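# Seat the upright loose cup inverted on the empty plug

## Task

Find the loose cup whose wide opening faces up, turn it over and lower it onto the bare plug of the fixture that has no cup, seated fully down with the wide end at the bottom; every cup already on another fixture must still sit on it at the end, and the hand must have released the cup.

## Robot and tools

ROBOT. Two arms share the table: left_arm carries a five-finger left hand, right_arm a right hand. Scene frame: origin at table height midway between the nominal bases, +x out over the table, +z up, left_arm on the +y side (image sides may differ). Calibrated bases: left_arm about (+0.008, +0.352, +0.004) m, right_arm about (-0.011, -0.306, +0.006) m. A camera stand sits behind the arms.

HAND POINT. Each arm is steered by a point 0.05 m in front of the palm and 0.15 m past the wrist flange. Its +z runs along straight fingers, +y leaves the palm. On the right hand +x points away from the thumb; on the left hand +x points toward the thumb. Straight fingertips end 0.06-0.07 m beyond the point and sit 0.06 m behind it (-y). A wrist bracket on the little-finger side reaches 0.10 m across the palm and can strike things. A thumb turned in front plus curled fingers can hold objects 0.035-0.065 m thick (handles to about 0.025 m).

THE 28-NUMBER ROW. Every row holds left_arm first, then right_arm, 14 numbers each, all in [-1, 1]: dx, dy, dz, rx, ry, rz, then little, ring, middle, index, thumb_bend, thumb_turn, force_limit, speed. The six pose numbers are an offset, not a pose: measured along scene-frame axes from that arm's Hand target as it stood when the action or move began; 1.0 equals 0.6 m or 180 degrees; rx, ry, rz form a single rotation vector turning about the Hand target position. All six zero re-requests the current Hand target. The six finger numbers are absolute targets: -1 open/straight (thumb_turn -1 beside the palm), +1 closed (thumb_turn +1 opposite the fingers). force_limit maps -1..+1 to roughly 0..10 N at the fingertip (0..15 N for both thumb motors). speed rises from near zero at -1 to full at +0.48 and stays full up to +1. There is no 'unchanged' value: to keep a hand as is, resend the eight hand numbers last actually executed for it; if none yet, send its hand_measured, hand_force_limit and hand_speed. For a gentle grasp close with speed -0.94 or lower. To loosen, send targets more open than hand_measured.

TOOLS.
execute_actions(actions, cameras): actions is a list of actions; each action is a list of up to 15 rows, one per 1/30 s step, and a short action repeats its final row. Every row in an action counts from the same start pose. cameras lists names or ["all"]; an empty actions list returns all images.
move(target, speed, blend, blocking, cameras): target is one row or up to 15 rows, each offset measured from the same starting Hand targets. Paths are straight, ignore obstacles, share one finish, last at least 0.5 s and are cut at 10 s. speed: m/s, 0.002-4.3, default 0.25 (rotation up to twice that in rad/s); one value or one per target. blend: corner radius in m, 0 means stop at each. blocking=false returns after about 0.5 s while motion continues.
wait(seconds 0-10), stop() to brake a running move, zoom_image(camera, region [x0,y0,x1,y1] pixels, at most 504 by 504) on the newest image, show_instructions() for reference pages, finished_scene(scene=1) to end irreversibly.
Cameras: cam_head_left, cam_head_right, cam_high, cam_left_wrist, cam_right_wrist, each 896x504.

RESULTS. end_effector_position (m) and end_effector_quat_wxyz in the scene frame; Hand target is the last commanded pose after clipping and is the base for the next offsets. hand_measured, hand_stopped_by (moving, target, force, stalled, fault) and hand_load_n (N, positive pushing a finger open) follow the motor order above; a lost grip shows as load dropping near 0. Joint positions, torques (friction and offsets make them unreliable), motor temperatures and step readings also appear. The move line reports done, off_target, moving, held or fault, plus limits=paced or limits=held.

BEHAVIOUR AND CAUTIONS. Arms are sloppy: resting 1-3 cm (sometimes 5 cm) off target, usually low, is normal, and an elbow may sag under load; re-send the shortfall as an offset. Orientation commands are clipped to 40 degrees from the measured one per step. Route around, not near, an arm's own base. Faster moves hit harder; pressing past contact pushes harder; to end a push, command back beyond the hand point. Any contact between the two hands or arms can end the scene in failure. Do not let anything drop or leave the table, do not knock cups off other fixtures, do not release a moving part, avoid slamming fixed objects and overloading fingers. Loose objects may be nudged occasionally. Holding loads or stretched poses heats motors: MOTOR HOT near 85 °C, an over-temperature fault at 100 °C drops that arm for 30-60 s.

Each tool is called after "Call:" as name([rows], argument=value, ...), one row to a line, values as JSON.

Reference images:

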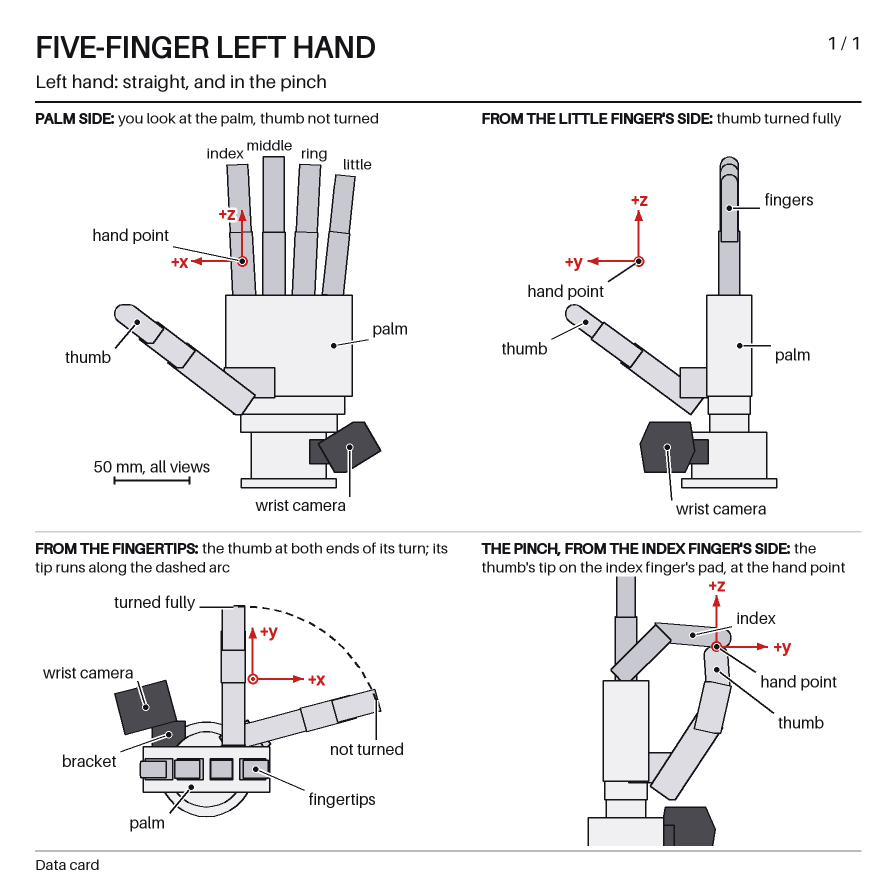

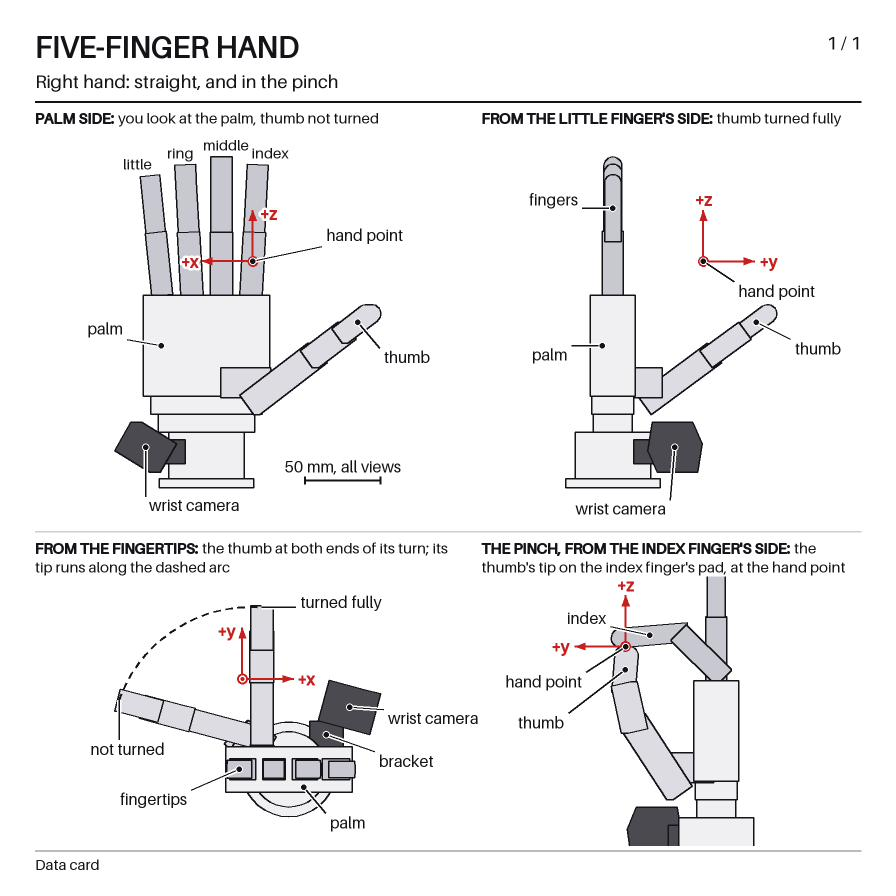

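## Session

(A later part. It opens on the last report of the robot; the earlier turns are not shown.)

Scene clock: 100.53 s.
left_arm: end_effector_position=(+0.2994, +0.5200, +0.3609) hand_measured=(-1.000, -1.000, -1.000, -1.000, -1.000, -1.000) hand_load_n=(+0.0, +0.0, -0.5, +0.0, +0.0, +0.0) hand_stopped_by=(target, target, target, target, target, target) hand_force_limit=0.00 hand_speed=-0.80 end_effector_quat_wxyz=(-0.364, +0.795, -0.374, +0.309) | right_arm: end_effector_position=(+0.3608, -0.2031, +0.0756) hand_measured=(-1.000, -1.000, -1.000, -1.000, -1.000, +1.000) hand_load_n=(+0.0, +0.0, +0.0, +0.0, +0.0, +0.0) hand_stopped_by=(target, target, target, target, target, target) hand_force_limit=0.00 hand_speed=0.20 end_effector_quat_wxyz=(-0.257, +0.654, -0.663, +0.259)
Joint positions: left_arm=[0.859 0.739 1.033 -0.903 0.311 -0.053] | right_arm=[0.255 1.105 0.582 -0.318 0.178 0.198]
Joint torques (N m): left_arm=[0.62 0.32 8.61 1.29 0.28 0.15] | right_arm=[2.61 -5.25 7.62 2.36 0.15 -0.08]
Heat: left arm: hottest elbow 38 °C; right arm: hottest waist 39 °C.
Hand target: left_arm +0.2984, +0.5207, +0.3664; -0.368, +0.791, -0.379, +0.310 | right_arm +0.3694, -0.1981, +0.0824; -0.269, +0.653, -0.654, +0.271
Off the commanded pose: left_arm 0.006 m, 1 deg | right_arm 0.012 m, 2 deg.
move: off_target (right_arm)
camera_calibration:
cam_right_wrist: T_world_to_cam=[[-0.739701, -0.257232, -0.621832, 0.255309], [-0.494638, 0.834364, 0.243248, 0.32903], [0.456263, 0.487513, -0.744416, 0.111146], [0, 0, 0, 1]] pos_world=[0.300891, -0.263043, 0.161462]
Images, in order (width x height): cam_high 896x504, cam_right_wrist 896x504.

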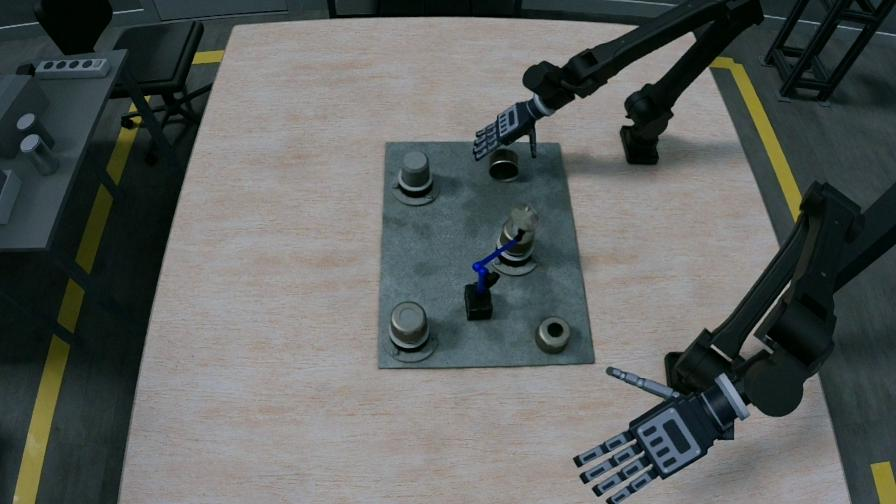

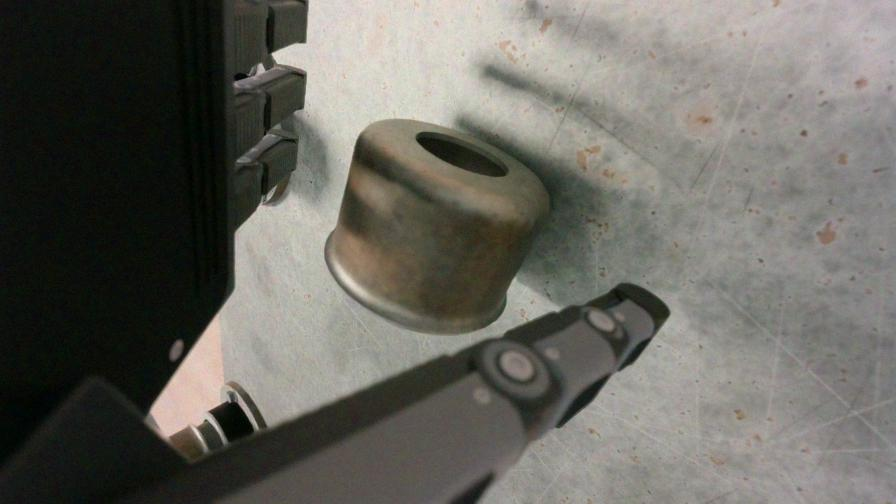

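Call:
move(target=[0,0,0,0,0,0,-1,-1,-1,-1,-1,-1,0,-0.8, 0.0048,0.0085,-0.0507,0,0,0,-1,-1,-1,-1,-1,1,0,0.2], speed=0.1, cameras=["cam_right_wrist","cam_high"])

Call:
zoom_image(camera="cam_high", region=[450, 90, 570, 210])

Scene clock: 103.23 s.
left_arm: end_effector_position=(+0.2994, +0.5200, +0.3609) hand_measured=(-1.000, -1.000, -1.000, -1.000, -1.000, -1.000) hand_load_n=(+0.0, +0.0, +0.0, +0.0, +0.0, +0.0) hand_stopped_by=(target, target, target, target, target, target) hand_force_limit=0.00 hand_speed=-0.80 end_effector_quat_wxyz=(-0.364, +0.795, -0.374, +0.309) | right_arm: end_effector_position=(+0.3643, -0.1988, +0.0461) hand_measured=(-1.000, -1.000, -1.000, -1.000, -1.000, +1.000) hand_load_n=(+0.0, +0.0, +0.0, +0.0, +0.0, +0.0) hand_stopped_by=(target, target, target, target, target, target) hand_force_limit=0.00 hand_speed=0.20 end_effector_quat_wxyz=(-0.256, +0.657, -0.659, +0.262)
Joint positions: left_arm=[0.859 0.739 1.033 -0.903 0.311 -0.053] | right_arm=[0.269 1.182 0.544 -0.203 0.189 0.198]
Joint torques (N m): left_arm=[0.5 0.15 8.54 1.32 0.36 0.2] | right_arm=[2.55 -5.77 7.06 2.36 0.16 0.03]
Heat: left arm: hottest elbow 38 °C; right arm: hottest waist 39 °C.
Hand target: left_arm +0.2984, +0.5207, +0.3664; -0.368, +0.791, -0.379, +0.310 | right_arm +0.3723, -0.1930, +0.0520; -0.269, +0.653, -0.654, +0.271
Off the commanded pose: left_arm 0.006 m, 1 deg | right_arm 0.012 m, 2 deg.
move: off_target (right_arm)
camera_calibration:
cam_right_wrist: T_world_to_cam=[[-0.736665, -0.266971, -0.62133, 0.237549], [-0.500677, 0.832919, 0.235729, 0.336665], [0.454585, 0.484739, -0.747249, 0.0856968], [0, 0, 0, 1]] pos_world=[0.304597, -0.258537, 0.132271]
Images, in order (width x height): cam_high 896x504, cam_right_wrist 896x504.

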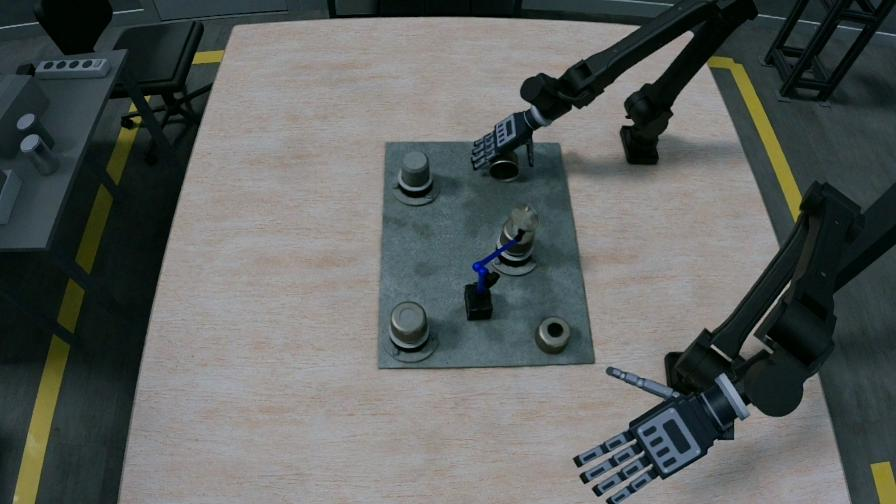

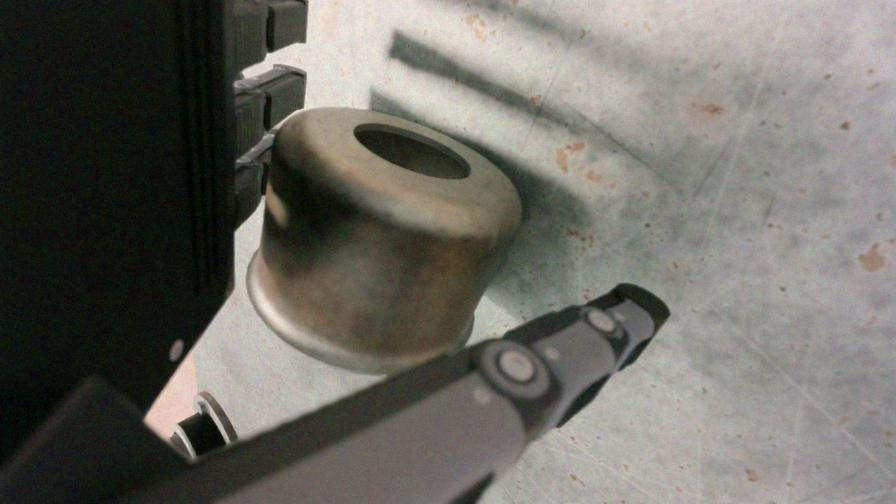

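Scaled by 4.200 from the camera's 896x504 image, which has a finer 1280x720 frame.

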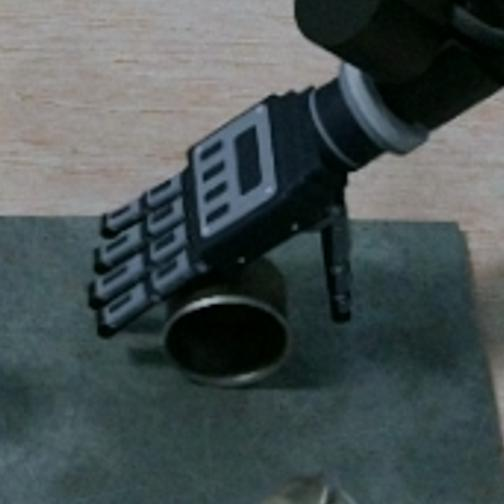

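Call:
execute_actions([
  [[0,0,0,0,0,0,-1,-1,-1,-1,-1,-1,0,-0.8, 0,0,0,0,0,0,-1,-1,-0.6,-0.6,-0.65,1,0,0.0]],
], cameras=["cam_right_wrist"])

Scene clock: 105.93 s.
left_arm: end_effector_position=(+0.2994, +0.5200, +0.3609) hand_measured=(-1.000, -1.000, -1.000, -1.000, -1.000, -1.000) hand_load_n=(+0.0, +0.0, +0.0, +0.0, +0.0, -0.5) hand_stopped_by=(target, target, target, target, target, target) hand_force_limit=0.00 hand_speed=-0.80 end_effector_quat_wxyz=(-0.364, +0.795, -0.374, +0.309) | right_arm: end_effector_position=(+0.3650, -0.1986, +0.0466) hand_measured=(-1.000, -1.000, -0.600, -0.600, -0.650, +1.000) hand_load_n=(+0.0, +0.0, +0.0, +0.0, +0.0, +0.0) hand_stopped_by=(target, target, target, target, target, target) hand_force_limit=0.00 hand_speed=0.00 end_effector_quat_wxyz=(-0.257, +0.656, -0.659, +0.262)
Joint positions: left_arm=[0.859 0.739 1.033 -0.903 0.311 -0.053] | right_arm=[0.269 1.182 0.544 -0.2 0.189 0.198]
Joint torques (N m): left_arm=[0.5 -0.15 8.5 1.43 0.34 0.19] | right_arm=[2.67 -5.71 7.06 2.22 0.15 0.03]
Heat: left arm: hottest elbow 38 °C; right arm: hottest waist 39 °C.
Hand target: left_arm +0.2984, +0.5207, +0.3664; -0.368, +0.791, -0.379, +0.310 | right_arm +0.3723, -0.1930, +0.0520; -0.269, +0.653, -0.654, +0.271
Off the commanded pose: left_arm 0.006 m, 1 deg | right_arm 0.011 m, 2 deg.
Step readings (end_effector_position of left_arm | right_arm):
0: (+0.2994, +0.5200, +0.3609) | (+0.3643, -0.1988, +0.0461)
1: (+0.2994, +0.5200, +0.3609) | (+0.3643, -0.1988, +0.0461)
2: (+0.2994, +0.5200, +0.3609) | (+0.3643, -0.1988, +0.0461)
4: (+0.2994, +0.5200, +0.3609) | (+0.3643, -0.1988, +0.0461)
8: (+0.2994, +0.5200, +0.3609) | (+0.3650, -0.1986, +0.0466)
15: (+0.2994, +0.5200, +0.3609) | (+0.3650, -0.1986, +0.0466)
camera_calibration:
cam_right_wrist: T_world_to_cam=[[-0.734816, -0.266433, -0.623746, 0.237946], [-0.501367, 0.832725, 0.234947, 0.337049], [0.456811, 0.485368, -0.745481, 0.0848171], [0, 0, 0, 1]] pos_world=[0.305086, -0.25844, 0.132459]
Images, in order (width x height): cam_right_wrist 896x504.

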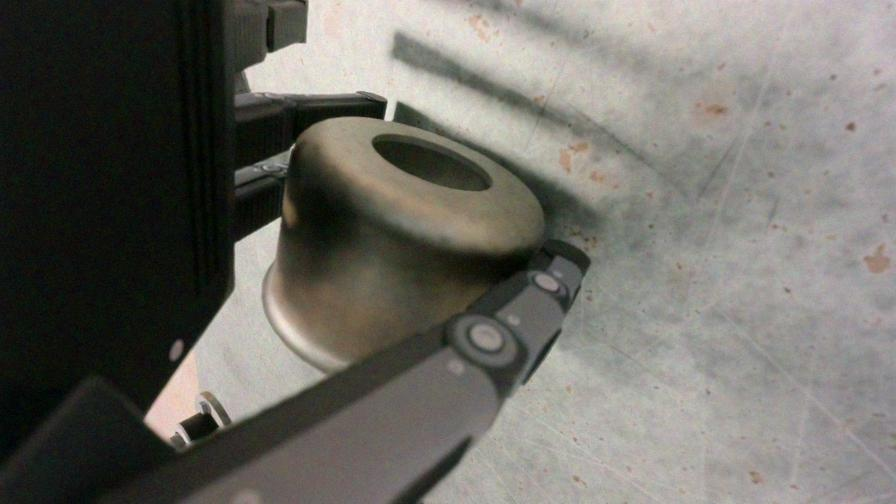

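Call:
execute_actions([
  [[0,0,0,0,0,0,-1,-1,-1,-1,-1,-1,0,-0.8, 0,0,0,0,0,0,-1,-1,0.3,0.3,0.2,1,0,-0.88]],
], cameras=["cam_right_wrist"])

Scene clock: 107.30 s.
left_arm: end_effector_position=(+0.2994, +0.5200, +0.3609) hand_measured=(-1.000, -1.000, -1.000, -1.000, -1.000, -1.000) hand_load_n=(+0.0, +0.0, +0.0, +0.0, +0.0, -0.5) hand_stopped_by=(target, target, target, target, target, target) hand_force_limit=0.00 hand_speed=-0.80 end_effector_quat_wxyz=(-0.364, +0.795, -0.374, +0.309) | right_arm: end_effector_position=(+0.3650, -0.1986, +0.0466) hand_measured=(-1.000, -1.000, -0.436, -0.480, -0.596, +1.000) hand_load_n=(+0.0, +0.0, +7.0, +1.0, +13.0, +1.5) hand_stopped_by=(target, target, force, force, force, target) hand_force_limit=0.00 hand_speed=-0.88 end_effector_quat_wxyz=(-0.257, +0.656, -0.659, +0.262)
Joint positions: left_arm=[0.859 0.739 1.033 -0.903 0.311 -0.053] | right_arm=[0.269 1.182 0.544 -0.2 0.189 0.198]
Joint torques (N m): left_arm=[0.97 0.26 8.69 1.31 0.36 0.23] | right_arm=[2.67 -5.83 7.05 2.21 0.14 0.03]
Heat: left arm: hottest elbow 38 °C; right arm: hottest waist 39 °C.
Hand target: left_arm +0.2984, +0.5207, +0.3664; -0.368, +0.791, -0.379, +0.310 | right_arm +0.3723, -0.1930, +0.0520; -0.269, +0.653, -0.654, +0.271
Off the commanded pose: left_arm 0.006 m, 1 deg | right_arm 0.011 m, 2 deg.
Step readings (end_effector_position of left_arm | right_arm):
0: (+0.2994, +0.5200, +0.3609) | (+0.3650, -0.1986, +0.0466)
1: (+0.2994, +0.5200, +0.3609) | (+0.3650, -0.1986, +0.0466)
2: (+0.2994, +0.5200, +0.3609) | (+0.3650, -0.1986, +0.0466)
4: (+0.2994, +0.5200, +0.3609) | (+0.3650, -0.1986, +0.0466)
8: (+0.2994, +0.5200, +0.3609) | (+0.3650, -0.1986, +0.0466)
15: (+0.2994, +0.5200, +0.3609) | (+0.3650, -0.1986, +0.0466)
camera_calibration:
cam_right_wrist: T_world_to_cam=[[-0.734816, -0.266433, -0.623746, 0.237946], [-0.501367, 0.832725, 0.234947, 0.337049], [0.456811, 0.485368, -0.745481, 0.0848171], [0, 0, 0, 1]] pos_world=[0.305086, -0.25844, 0.132459]
Images, in order (width x height): cam_right_wrist 896x504.

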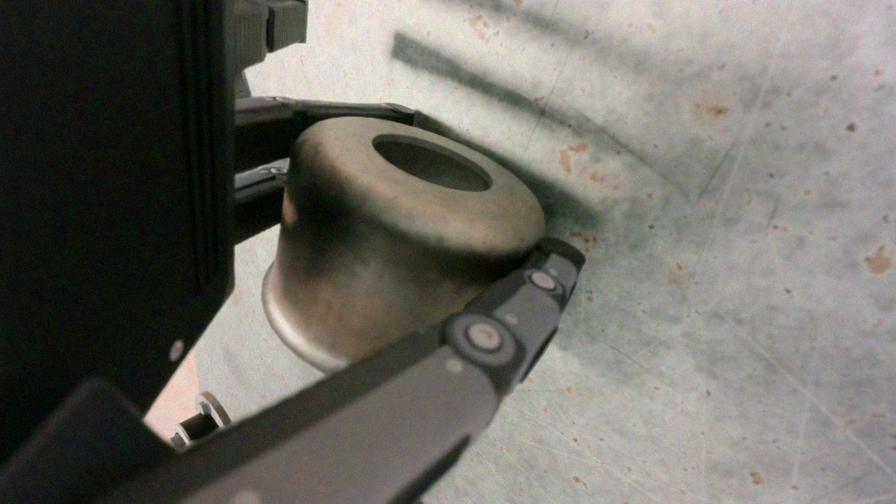

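Call:
execute_actions([
  [[0,0,0,0,0,0,-1,-1,-1,-1,-1,-1,0,-0.8, 0,0,0,0,0,0,-1,-1,0.3,0.35,0.2,1,0.0,-0.9]],
], cameras=["cam_right_wrist"])

Scene clock: 108.70 s.
left_arm: end_effector_position=(+0.2994, +0.5200, +0.3609) hand_measured=(-1.000, -1.000, -1.000, -1.000, -1.000, -1.000) hand_load_n=(+0.0, +0.0, +0.0, +0.0, +0.0, +0.0) hand_stopped_by=(target, target, target, target, target, target) hand_force_limit=0.00 hand_speed=-0.80 end_effector_quat_wxyz=(-0.364, +0.795, -0.374, +0.309) | right_arm: end_effector_position=(+0.3650, -0.1986, +0.0466) hand_measured=(-1.000, -1.000, -0.436, -0.456, -0.596, +1.000) hand_load_n=(+0.0, +0.0, +3.0, +5.5, +15.5, -2.0) hand_stopped_by=(target, target, force, force, force, target) hand_force_limit=0.00 hand_speed=-0.90 end_effector_quat_wxyz=(-0.257, +0.656, -0.659, +0.262)
Joint positions: left_arm=[0.859 0.739 1.033 -0.903 0.311 -0.053] | right_arm=[0.269 1.182 0.544 -0.2 0.189 0.198]
Joint torques (N m): left_arm=[0.44 1.14 8.64 1.44 0.29 0.2] | right_arm=[2.67 -5.77 7.06 2.21 0.14 0.03]
Heat: left arm: hottest elbow 38 °C; right arm: hottest waist 39 °C.
Hand target: left_arm +0.2984, +0.5207, +0.3664; -0.368, +0.791, -0.379, +0.310 | right_arm +0.3723, -0.1930, +0.0520; -0.269, +0.653, -0.654, +0.271
Off the commanded pose: left_arm 0.006 m, 1 deg | right_arm 0.011 m, 2 deg.
Step readings (end_effector_position of left_arm | right_arm):
0: (+0.2994, +0.5200, +0.3609) | (+0.3650, -0.1986, +0.0466)
1: (+0.2994, +0.5200, +0.3609) | (+0.3650, -0.1986, +0.0466)
2: (+0.2994, +0.5200, +0.3609) | (+0.3650, -0.1986, +0.0466)
4: (+0.2994, +0.5200, +0.3609) | (+0.3650, -0.1986, +0.0466)
8: (+0.2994, +0.5200, +0.3609) | (+0.3650, -0.1986, +0.0466)
15: (+0.2994, +0.5200, +0.3609) | (+0.3650, -0.1986, +0.0466)
camera_calibration:
cam_right_wrist: T_world_to_cam=[[-0.734816, -0.266433, -0.623746, 0.237946], [-0.501367, 0.832725, 0.234947, 0.337049], [0.456811, 0.485368, -0.745481, 0.0848171], [0, 0, 0, 1]] pos_world=[0.305086, -0.25844, 0.132459]
Images, in order (width x height): cam_right_wrist 896x504.

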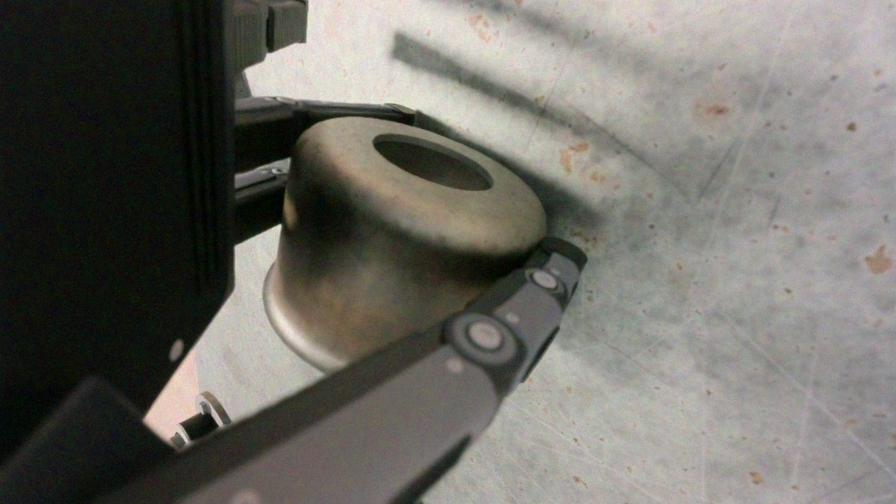

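Call:
move(target=[0,0,0,0,0,0,-1,-1,-1,-1,-1,-1,0,-0.8, 0,0,0.12,0,0,0,-1,-1,0.3,0.35,0.2,1,0.0,-0.9], speed=0.08, cameras=["cam_right_wrist","cam_high","cam_head_left"])

Scene clock: 110.97 s.
left_arm: end_effector_position=(+0.2994, +0.5200, +0.3609) hand_measured=(-1.000, -1.000, -1.000, -1.000, -1.000, -1.000) hand_load_n=(+0.0, +0.0, +0.0, +0.0, +0.0, +0.0) hand_stopped_by=(target, target, target, target, target, target) hand_force_limit=0.00 hand_speed=-0.80 end_effector_quat_wxyz=(-0.364, +0.795, -0.374, +0.309) | right_arm: end_effector_position=(+0.3437, -0.2050, +0.0808) hand_measured=(-1.000, -1.000, -0.436, -0.456, -0.596, +1.000) hand_load_n=(+0.0, +0.0, +3.0, +6.0, +15.5, -2.0) hand_stopped_by=(target, target, force, force, force, target) hand_force_limit=0.00 hand_speed=-0.90 end_effector_quat_wxyz=(-0.230, +0.670, -0.661, +0.249)
Joint positions: left_arm=[0.859 0.739 1.033 -0.903 0.311 -0.053] | right_arm=[0.269 1.075 0.602 -0.428 0.189 0.187]
Joint torques (N m): left_arm=[0.5 -0.26 8.8 1.28 0.3 0.19] | right_arm=[2.61 -7.3 13.07 0.8 0.12 0.03]
Heat: left arm: hottest elbow 38 °C; right arm: hottest waist 39 °C.
Hand target: left_arm +0.2984, +0.5207, +0.3664; -0.368, +0.791, -0.379, +0.310 | right_arm +0.3723, -0.1930, +0.1240; -0.269, +0.653, -0.654, +0.271
Off the commanded pose: left_arm 0.006 m, 1 deg | right_arm 0.053 m, 6 deg.
move: off_target (right_arm)
camera_calibration:
cam_right_wrist: T_world_to_cam=[[-0.769001, -0.286566, -0.571417, 0.245323], [-0.493412, 0.834412, 0.245565, 0.32039], [0.406426, 0.470784, -0.783059, 0.140488], [0, 0, 0, 1]] pos_world=[0.28964, -0.263175, 0.171515]
Images, in order (width x height): cam_head_left 896x504, cam_high 896x504, cam_right_wrist 896x504.

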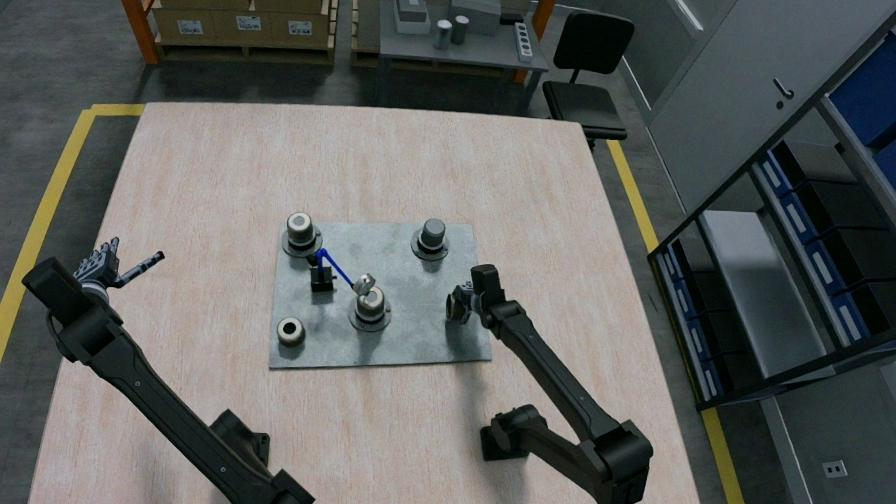

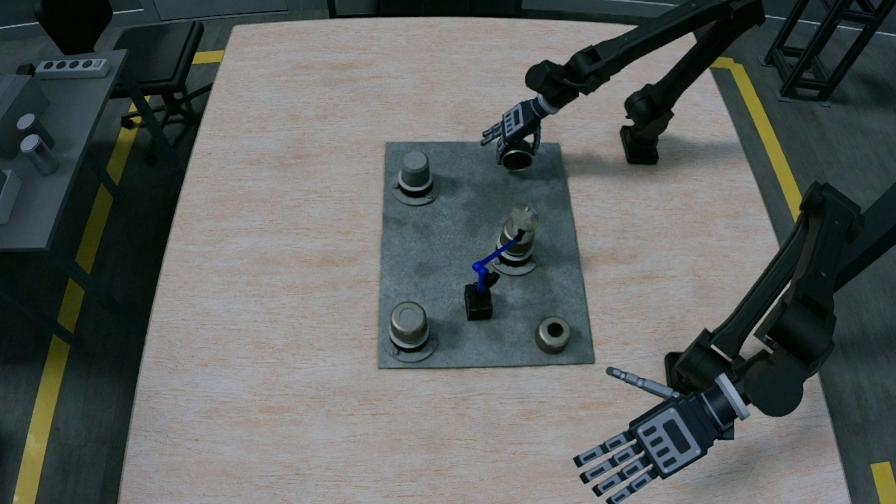

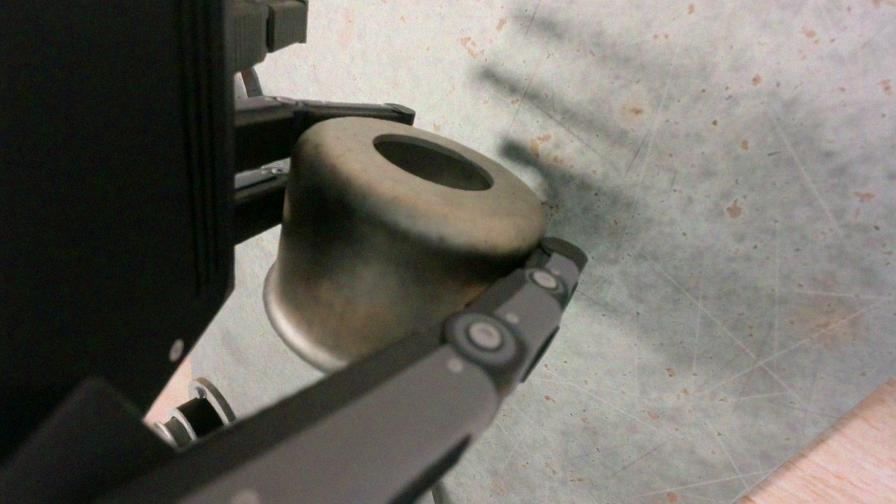

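Call:
move([
  [0,0,0,0,0,0,-1,-1,-1,-1,-1,-1,0,-0.8, 0.04,-0.02,0.15,0,0,0,-1,-1,0.3,0.35,0.2,1,0.0,-0.9],
  [0,0,0,0,0,0,-1,-1,-1,-1,-1,-1,0,-0.8, 0.08,-0.045,0.24,-0.4717,-0.1954,0.1954,-1,-1,0.3,0.35,0.2,1,0.0,-0.9],
], speed=0.2, blend=[0.05,0], cameras=["cam_right_wrist","cam_high","cam_head_left","cam_head_right"])

Scene clock: 120.90 s.
left_arm: end_effector_position=(+0.2994, +0.5200, +0.3609) hand_measured=(-1.000, -1.000, -1.000, -1.000, -1.000, -1.000) hand_load_n=(+0.0, +0.0, +0.0, +0.0, +0.0, +0.0) hand_stopped_by=(target, target, target, target, target, target) hand_force_limit=0.00 hand_speed=-0.80 end_effector_quat_wxyz=(-0.364, +0.795, -0.374, +0.309) | right_arm: end_effector_position=(+0.4158, -0.2193, +0.2449) hand_measured=(-1.000, -1.000, -0.436, -0.456, -0.596, +1.000) hand_load_n=(+0.0, +0.0, +2.5, +6.0, +15.5, -0.5) hand_stopped_by=(target, target, force, force, force, target) hand_force_limit=0.00 hand_speed=-0.90 end_effector_quat_wxyz=(-0.001, +0.728, +0.002, +0.686)
Joint positions: left_arm=[0.859 0.739 1.033 -0.903 0.311 -0.053] | right_arm=[0.56 1.007 0.457 0.48 0.553 -1.536]
Joint torques (N m): left_arm=[0.97 -0.38 8.81 1.25 0.35 0.21] | right_arm=[1.03 -4.84 8.5 3.59 -0.18 -0.41]
Heat: left arm: hottest elbow 38 °C; right arm: hottest waist 39 °C.
Hand target: left_arm +0.2984, +0.5207, +0.3664; -0.368, +0.791, -0.379, +0.310 | right_arm +0.4203, -0.2200, +0.2680; +0.000, +0.706, +0.000, +0.708
Off the commanded pose: left_arm 0.006 m, 1 deg | right_arm 0.024 m, 4 deg.
move: off_target (right_arm); blend cut to 0.0471 m at target 1
camera_calibration:
cam_right_wrist: T_world_to_cam=[[-0.0246299, -0.962063, 0.271715, -0.27362], [-0.568962, -0.209994, -0.795101, 0.384823], [0.821995, -0.174179, -0.542205, -0.126767], [0, 0, 0, 1]] pos_world=[0.316413, -0.204509, 0.311586]
Images, in order (width x height): cam_head_left 896x504, cam_head_right 896x504, cam_high 896x504, cam_right_wrist 896x504.

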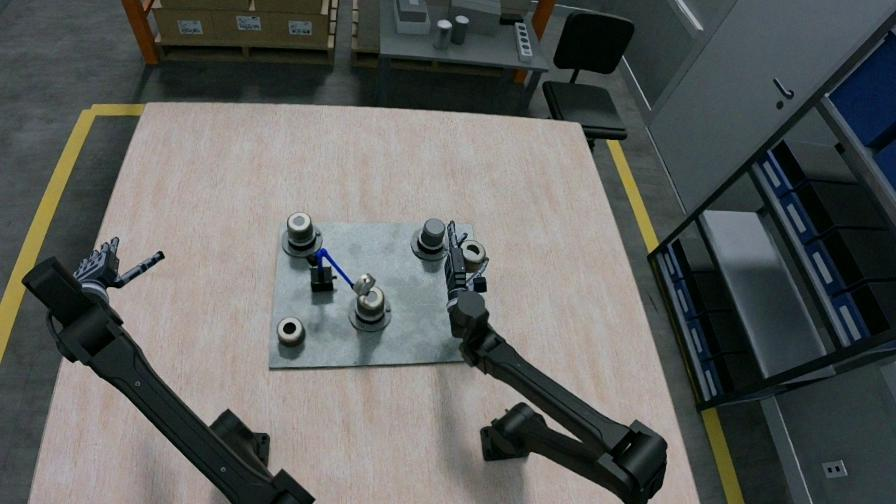

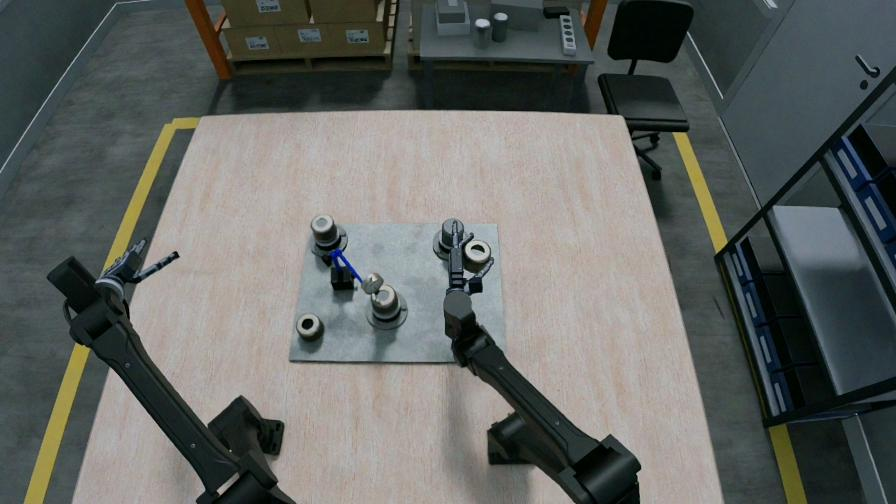

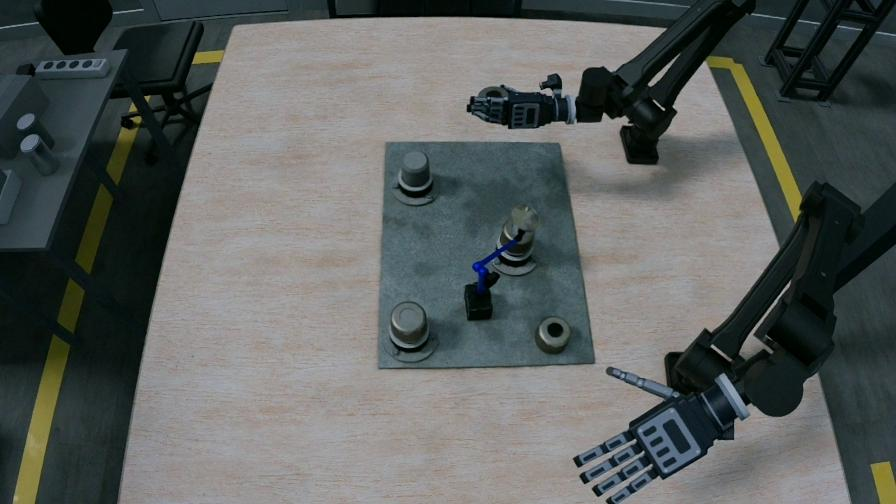

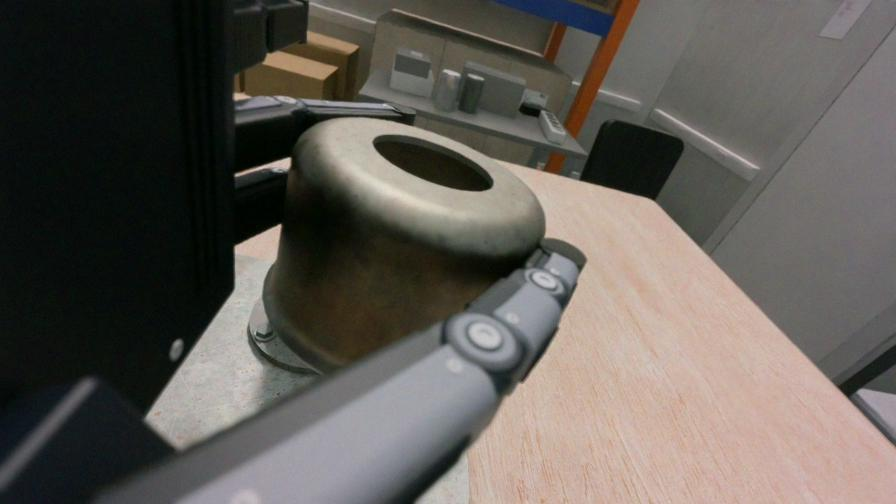

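Call:
zoom_image(camera="cam_head_right", region=[430, 210, 510, 290])

Call:
zoom_image(camera="cam_head_left", region=[410, 210, 500, 290])

Call:
zoom_image(camera="cam_high", region=[390, 60, 550, 210])

Call:
zoom_image(camera="cam_right_wrist", region=[230, 90, 610, 400])

Scaled by 6.300 from the camera's 896x504 image, which has a finer 1280x720 frame.

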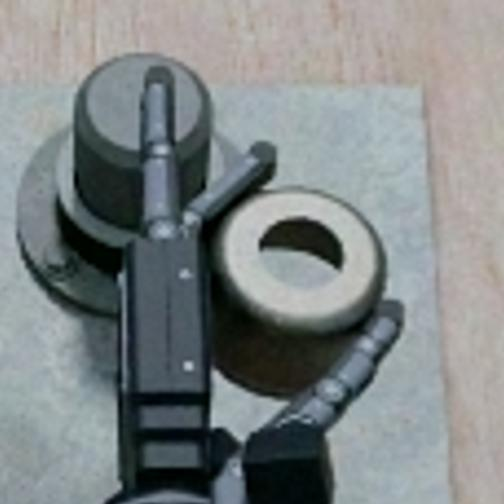

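Scaled by 5.600 from the camera's 896x504 image, which has a finer 1280x720 frame.

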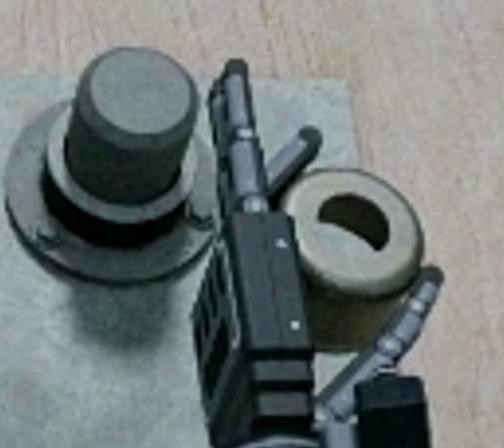

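Scaled by 3.150 from the camera's 896x504 image, which has a finer 1280x720 frame.

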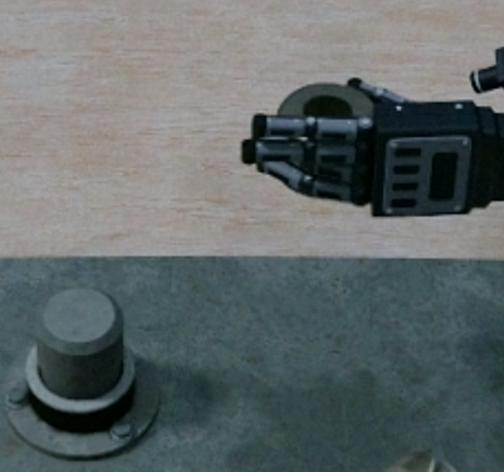

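Scaled by 1.326 from the camera's 896x504 image, which has a finer 1280x720 frame.

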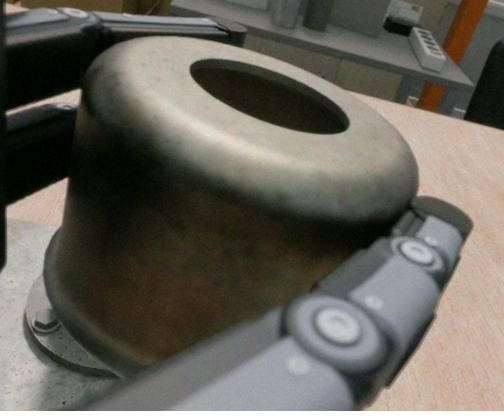

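Call:
zoom_image(camera="cam_head_right", region=[455, 230, 505, 280])

Call:
zoom_image(camera="cam_head_left", region=[450, 230, 500, 280])

Call:
zoom_image(camera="cam_high", region=[460, 70, 530, 140])

Call:
zoom_image(camera="cam_right_wrist", region=[250, 100, 560, 260])

Scaled by 10.080 from the camera's 896x504 image, which has a finer 1280x720 frame.

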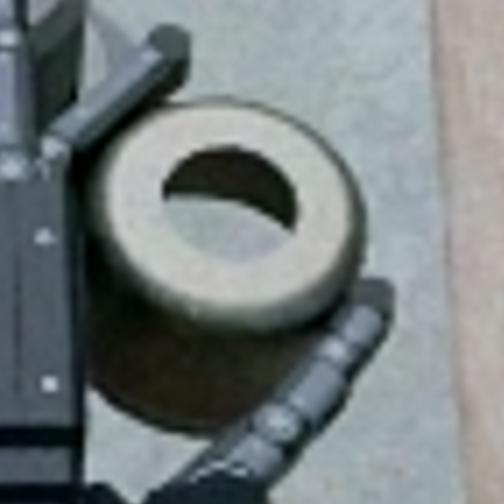

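Scaled by 10.080 from the camera's 896x504 image, which has a finer 1280x720 frame.

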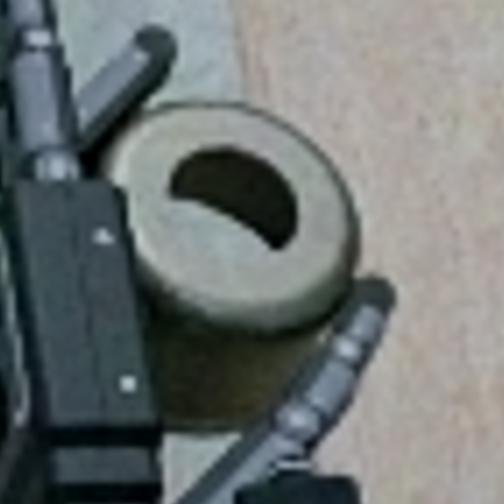

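Scaled by 7.200 from the camera's 896x504 image, which has a finer 1280x720 frame.

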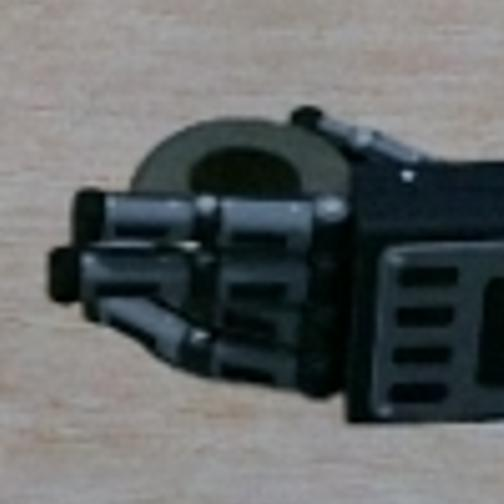

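Scaled by 1.626 from the camera's 896x504 image, which has a finer 1280x720 frame.

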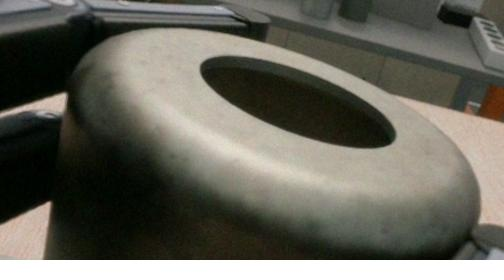

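Call:
move(target=[0,0,0,0,0,0,-1,-1,-1,-1,-1,-1,0,-0.8, 0.2833,0.095,-0.10,0,-0.019,0,-1,-1,0.3,0.35,0.2,1,0.0,-0.9], speed=0.15, cameras=["cam_right_wrist","cam_high","cam_head_left","cam_head_right"])

Call:
zoom_image(camera="cam_head_right", region=[415, 190, 495, 270])

Call:
zoom_image(camera="cam_head_left", region=[395, 190, 475, 270])

Call:
zoom_image(camera="cam_high", region=[375, 100, 475, 210])

Call:
zoom_image(camera="cam_right_wrist", region=[180, 80, 600, 430])

Scene clock: 132.67 s.
left_arm: end_effector_position=(+0.2994, +0.5200, +0.3609) hand_measured=(-1.000, -1.000, -1.000, -1.000, -1.000, -1.000) hand_load_n=(+0.0, +0.0, +0.0, +0.0, +0.0, +0.0) hand_stopped_by=(target, target, target, target, target, target) hand_force_limit=0.00 hand_speed=-0.80 end_effector_quat_wxyz=(-0.364, +0.795, -0.374, +0.309) | right_arm: end_effector_position=(+0.5666, -0.1644, +0.1591) hand_measured=(-1.000, -1.000, -0.436, -0.456, -0.596, +1.000) hand_load_n=(+0.0, +0.0, +3.0, +6.0, +15.5, -0.5) hand_stopped_by=(target, target, force, force, force, target) hand_force_limit=0.00 hand_speed=-0.90 end_effector_quat_wxyz=(+0.002, +0.725, +0.013, +0.689)
Joint positions: left_arm=[0.859 0.739 1.033 -0.903 0.311 -0.053] | right_arm=[0.482 1.67 0.753 0.86 0.465 -1.566]
Joint torques (N m): left_arm=[0.26 0.79 8.35 1.28 0.34 0.2] | right_arm=[1.03 -13.63 10.67 3.67 -0.19 -0.41]
Heat: left arm: hottest elbow 39 °C; right arm: hottest waist 39 °C.
Hand target: left_arm +0.2984, +0.5207, +0.3664; -0.368, +0.791, -0.379, +0.310 | right_arm +0.5903, -0.1630, +0.2080; +0.000, +0.685, +0.000, +0.729
Off the commanded pose: left_arm 0.006 m, 1 deg | right_arm 0.054 m, 7 deg.
move: off_target (right_arm)
camera_calibration:
cam_right_wrist: T_world_to_cam=[[-0.0169713, -0.956975, 0.289675, -0.200212], [-0.559057, -0.231115, -0.796267, 0.404976], [0.828955, -0.175459, -0.531081, -0.293602], [0, 0, 0, 1]] pos_world=[0.466389, -0.149517, 0.224539]
Images, in order (width x height): cam_head_left 896x504, cam_head_right 896x504, cam_high 896x504, cam_right_wrist 896x504.

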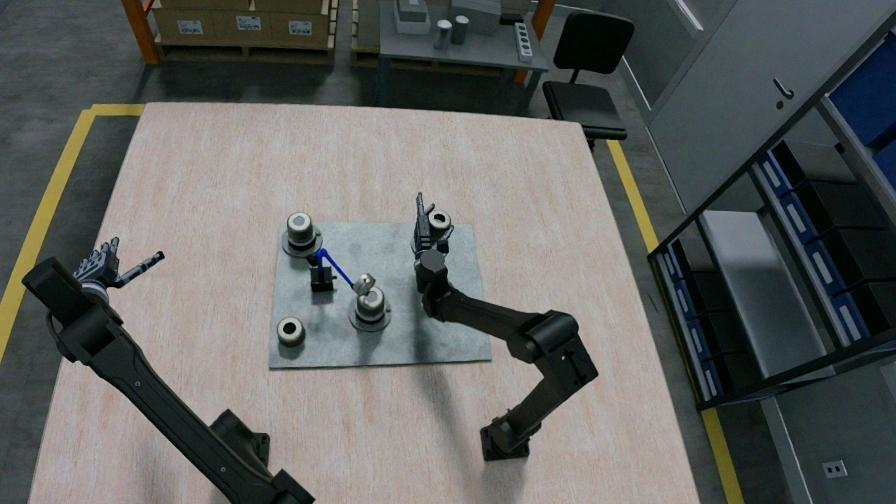

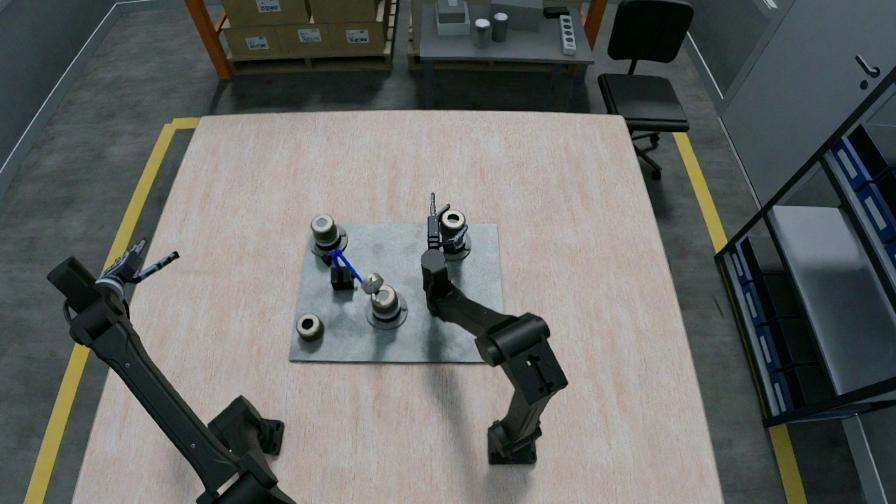

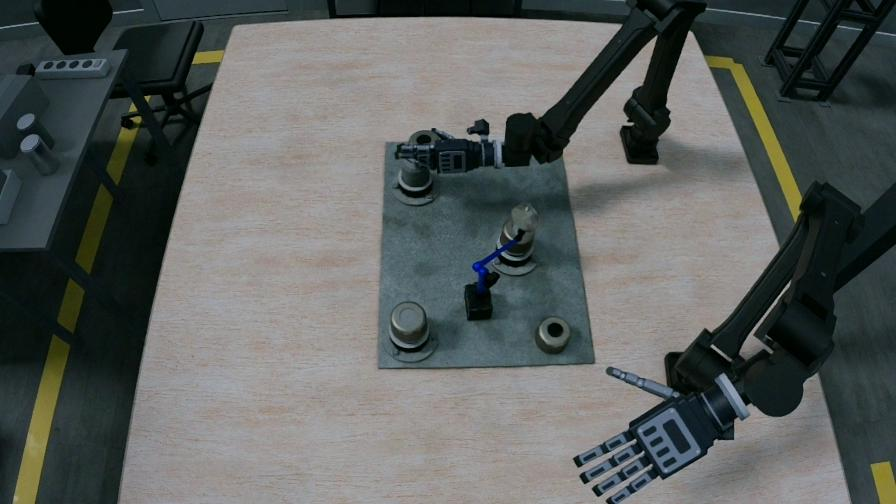

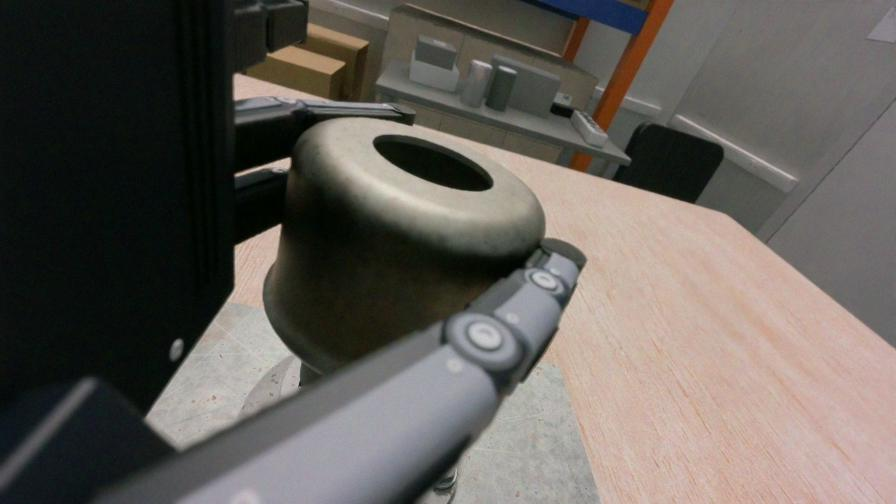

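Scaled by 6.300 from the camera's 896x504 image, which has a finer 1280x720 frame.

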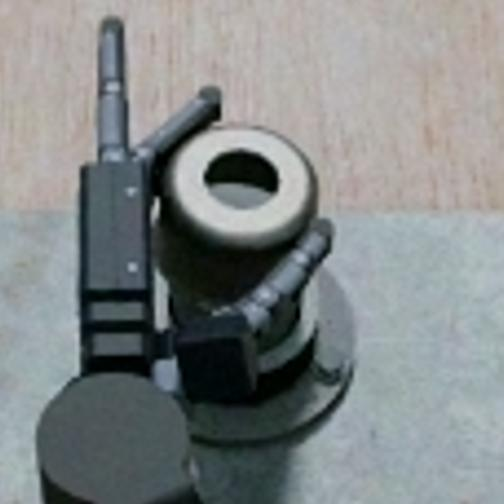

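Scaled by 6.300 from the camera's 896x504 image, which has a finer 1280x720 frame.

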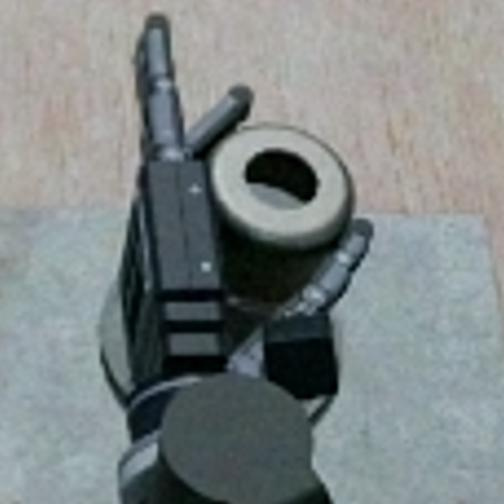

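Scaled by 4.582 from the camera's 896x504 image, which has a finer 1280x720 frame.

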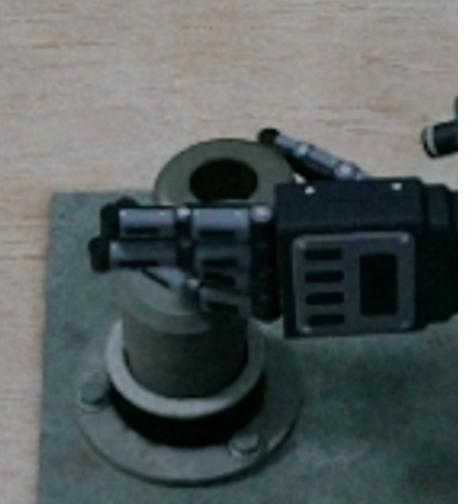

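Scaled by 1.200 from the camera's 896x504 image, which has a finer 1280x720 frame.

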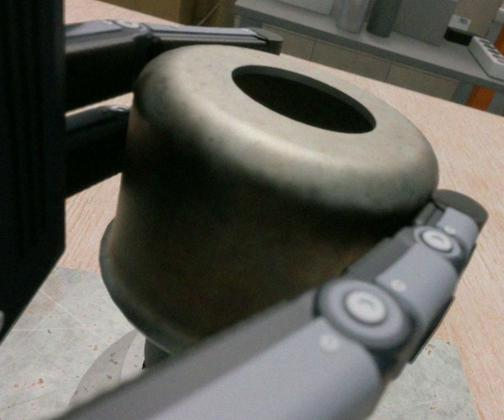

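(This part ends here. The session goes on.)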